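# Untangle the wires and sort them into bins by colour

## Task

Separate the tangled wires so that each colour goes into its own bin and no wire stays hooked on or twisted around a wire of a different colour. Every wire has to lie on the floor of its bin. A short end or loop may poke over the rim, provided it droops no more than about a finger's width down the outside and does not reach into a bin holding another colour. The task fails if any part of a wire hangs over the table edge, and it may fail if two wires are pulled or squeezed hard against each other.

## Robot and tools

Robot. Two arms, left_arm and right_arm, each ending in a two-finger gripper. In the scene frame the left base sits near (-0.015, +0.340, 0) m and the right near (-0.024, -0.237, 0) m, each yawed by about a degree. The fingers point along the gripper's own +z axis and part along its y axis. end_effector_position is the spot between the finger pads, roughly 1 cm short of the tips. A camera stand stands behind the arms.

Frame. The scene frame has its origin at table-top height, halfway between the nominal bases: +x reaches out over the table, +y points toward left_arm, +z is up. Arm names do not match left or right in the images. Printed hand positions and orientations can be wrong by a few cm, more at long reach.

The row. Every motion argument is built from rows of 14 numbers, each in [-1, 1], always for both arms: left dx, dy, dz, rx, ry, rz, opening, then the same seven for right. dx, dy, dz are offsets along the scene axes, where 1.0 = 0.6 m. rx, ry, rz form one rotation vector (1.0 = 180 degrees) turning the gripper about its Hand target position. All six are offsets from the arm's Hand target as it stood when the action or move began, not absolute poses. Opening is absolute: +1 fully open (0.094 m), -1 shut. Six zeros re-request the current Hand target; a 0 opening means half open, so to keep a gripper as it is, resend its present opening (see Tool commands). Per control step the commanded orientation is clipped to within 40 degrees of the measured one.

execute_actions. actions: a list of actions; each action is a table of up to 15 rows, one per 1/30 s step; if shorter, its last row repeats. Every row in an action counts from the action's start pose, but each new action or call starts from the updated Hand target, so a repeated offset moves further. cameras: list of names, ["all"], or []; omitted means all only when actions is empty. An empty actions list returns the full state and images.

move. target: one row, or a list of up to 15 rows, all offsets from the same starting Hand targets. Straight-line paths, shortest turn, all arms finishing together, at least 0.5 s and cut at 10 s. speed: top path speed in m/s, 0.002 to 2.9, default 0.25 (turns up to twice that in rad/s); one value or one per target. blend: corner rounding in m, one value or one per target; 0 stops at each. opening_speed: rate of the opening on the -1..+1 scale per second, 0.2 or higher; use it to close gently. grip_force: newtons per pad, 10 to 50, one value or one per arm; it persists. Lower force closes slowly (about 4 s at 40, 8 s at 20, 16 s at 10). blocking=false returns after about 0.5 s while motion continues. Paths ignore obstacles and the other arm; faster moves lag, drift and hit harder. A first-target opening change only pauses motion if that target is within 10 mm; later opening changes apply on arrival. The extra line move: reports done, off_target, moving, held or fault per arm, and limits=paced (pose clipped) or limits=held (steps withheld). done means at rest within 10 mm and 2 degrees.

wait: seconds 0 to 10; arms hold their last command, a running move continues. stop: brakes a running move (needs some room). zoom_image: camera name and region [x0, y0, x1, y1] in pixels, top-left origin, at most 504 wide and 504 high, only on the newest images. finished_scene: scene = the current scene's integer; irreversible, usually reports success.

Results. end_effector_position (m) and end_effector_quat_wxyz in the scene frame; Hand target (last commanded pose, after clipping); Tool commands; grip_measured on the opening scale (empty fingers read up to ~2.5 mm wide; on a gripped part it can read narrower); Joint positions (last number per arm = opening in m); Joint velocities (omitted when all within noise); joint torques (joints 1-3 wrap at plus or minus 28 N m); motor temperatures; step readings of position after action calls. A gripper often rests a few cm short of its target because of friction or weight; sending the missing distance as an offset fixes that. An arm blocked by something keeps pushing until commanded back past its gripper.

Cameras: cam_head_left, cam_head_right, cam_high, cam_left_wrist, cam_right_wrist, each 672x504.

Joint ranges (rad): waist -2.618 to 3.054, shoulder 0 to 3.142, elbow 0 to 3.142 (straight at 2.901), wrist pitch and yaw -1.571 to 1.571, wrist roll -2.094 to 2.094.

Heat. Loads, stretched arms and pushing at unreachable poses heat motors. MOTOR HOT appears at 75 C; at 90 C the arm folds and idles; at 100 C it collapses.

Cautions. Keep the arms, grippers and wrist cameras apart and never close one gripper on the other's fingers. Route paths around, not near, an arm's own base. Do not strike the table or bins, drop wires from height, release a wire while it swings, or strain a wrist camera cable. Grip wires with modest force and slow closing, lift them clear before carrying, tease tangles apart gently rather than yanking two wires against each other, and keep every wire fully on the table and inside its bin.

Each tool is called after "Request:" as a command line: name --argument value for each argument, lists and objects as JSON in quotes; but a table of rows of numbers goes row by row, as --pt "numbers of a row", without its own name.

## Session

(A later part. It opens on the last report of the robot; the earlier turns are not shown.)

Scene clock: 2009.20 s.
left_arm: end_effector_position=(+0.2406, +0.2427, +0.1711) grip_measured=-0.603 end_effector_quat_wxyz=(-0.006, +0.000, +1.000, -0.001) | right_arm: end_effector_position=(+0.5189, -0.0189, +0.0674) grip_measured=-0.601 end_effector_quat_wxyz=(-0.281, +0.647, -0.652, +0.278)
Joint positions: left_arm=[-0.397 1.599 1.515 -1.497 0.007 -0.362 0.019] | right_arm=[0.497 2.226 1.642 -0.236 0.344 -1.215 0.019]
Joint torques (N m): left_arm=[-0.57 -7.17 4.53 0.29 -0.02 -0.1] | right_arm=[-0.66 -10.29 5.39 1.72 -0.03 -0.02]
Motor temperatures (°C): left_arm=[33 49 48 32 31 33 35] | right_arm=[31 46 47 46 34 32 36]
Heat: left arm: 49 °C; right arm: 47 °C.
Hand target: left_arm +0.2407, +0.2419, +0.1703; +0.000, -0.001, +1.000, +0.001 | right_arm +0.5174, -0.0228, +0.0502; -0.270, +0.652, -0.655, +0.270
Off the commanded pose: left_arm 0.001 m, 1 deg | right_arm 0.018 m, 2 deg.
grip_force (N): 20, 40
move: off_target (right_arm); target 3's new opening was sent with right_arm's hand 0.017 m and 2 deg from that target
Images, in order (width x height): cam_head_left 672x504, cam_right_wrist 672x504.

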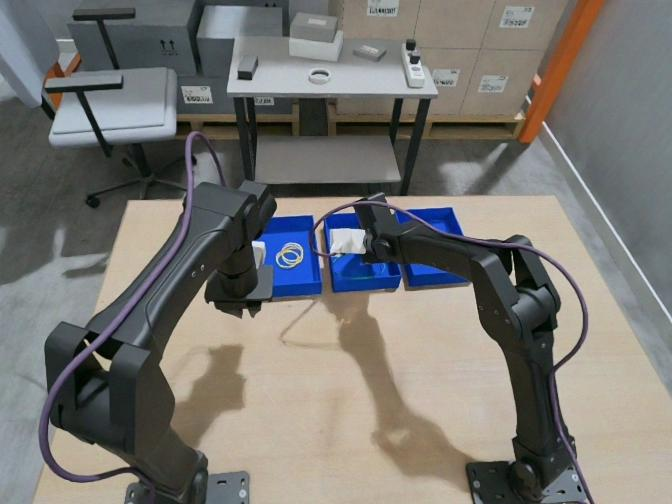

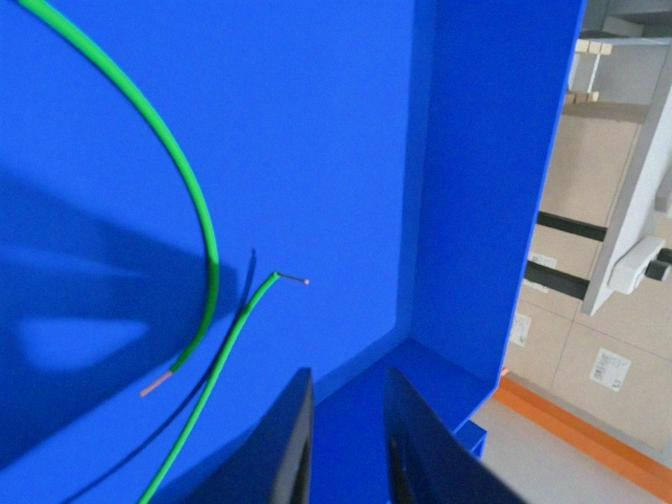

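Request:
move --pt "0 0 0 0 0 0 -0.6 -0.10 0.0 0.13 0 0 0 -0.6" --pt "0 0 0 0 0 0 -0.6 -0.4 -0.3 0.3 0.0 0 0 -0.6" --cameras '["cam_head_left","cam_high","cam_head_right"]' --speed '[0.1,0.2]' --blend '[0.02,0]'

Request:
zoom_image --camera "cam_head_left" --region '[240, 180, 500, 320]'

Request:
zoom_image --camera "cam_high" --region '[230, 110, 500, 350]'

Scene clock: 2021.60 s.
left_arm: end_effector_position=(+0.2406, +0.2427, +0.1711) grip_measured=-0.603 end_effector_quat_wxyz=(-0.006, +0.000, +1.000, -0.001) | right_arm: end_effector_position=(+0.2824, -0.2030, +0.2379) grip_measured=-0.601 end_effector_quat_wxyz=(-0.276, +0.647, -0.653, +0.281)
Joint positions: left_arm=[-0.397 1.599 1.515 -1.497 0.007 -0.362 0.019] | right_arm=[0.209 1.037 1.06 -0.796 0.153 -1.428 0.019]
Joint torques (N m): left_arm=[-0.77 -6.98 4.62 0.28 -0.04 -0.12] | right_arm=[-0.46 -2.06 5.5 1.54 -0.16 -0.01]
Heat: left arm: 48 °C; right arm: 46 °C.
Hand target: left_arm +0.2407, +0.2419, +0.1703; +0.000, -0.001, +1.000, +0.001 | right_arm +0.2774, -0.2029, +0.2302; -0.270, +0.652, -0.655, +0.270
Off the commanded pose: left_arm 0.001 m, 1 deg | right_arm 0.009 m, 2 deg.
grip_force (N): 20, 40
move: done
Images, in order (width x height): cam_head_left 672x504, cam_head_right 672x504, cam_high 672x504.

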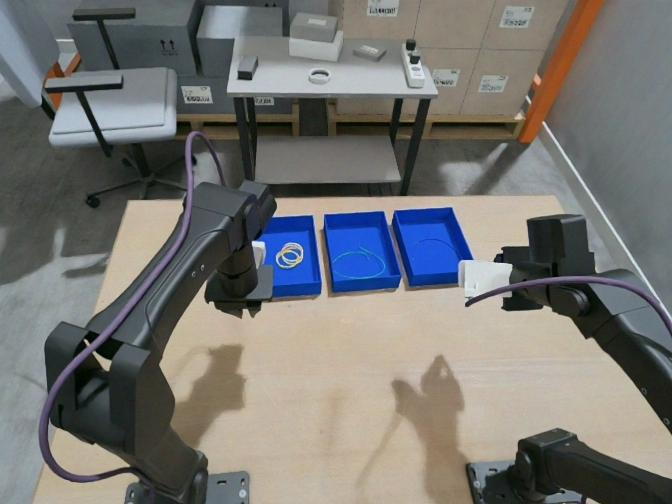

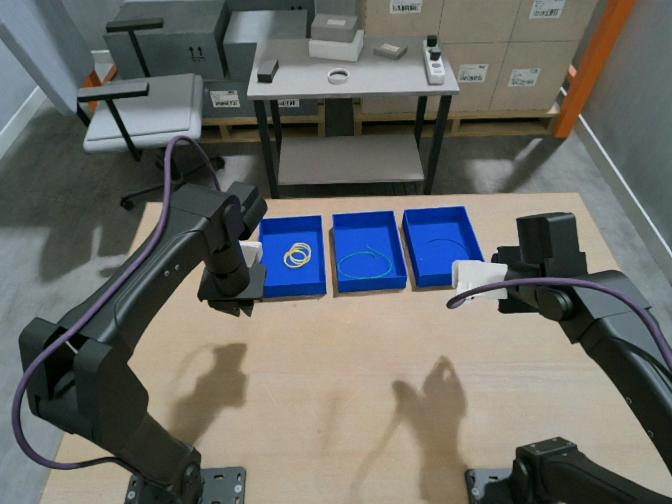

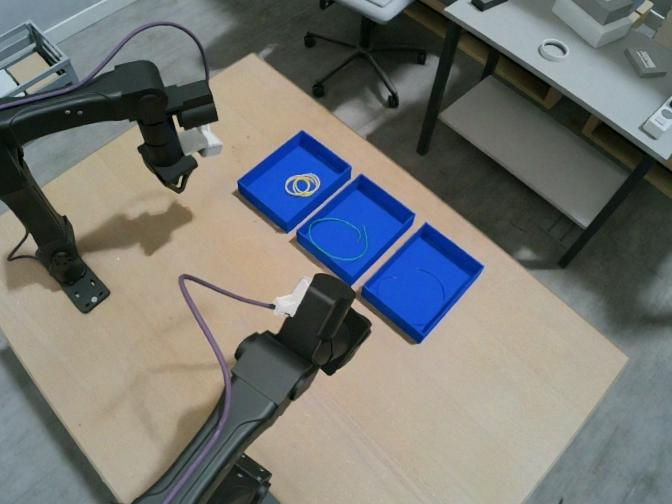

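Scaled by 1.938 from the camera's 672x504 image, which has a finer 960x720 frame.

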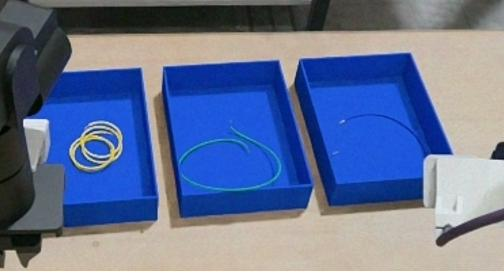

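Scaled by 1.867 from the camera's 672x504 image, which has a finer 960x720 frame.

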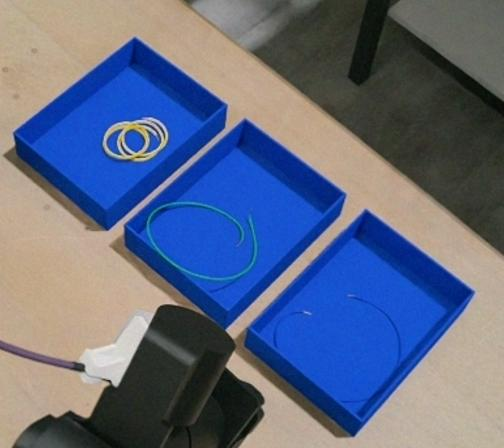

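Request:
finished_scene --scene 1

The scene is finished: the task was done.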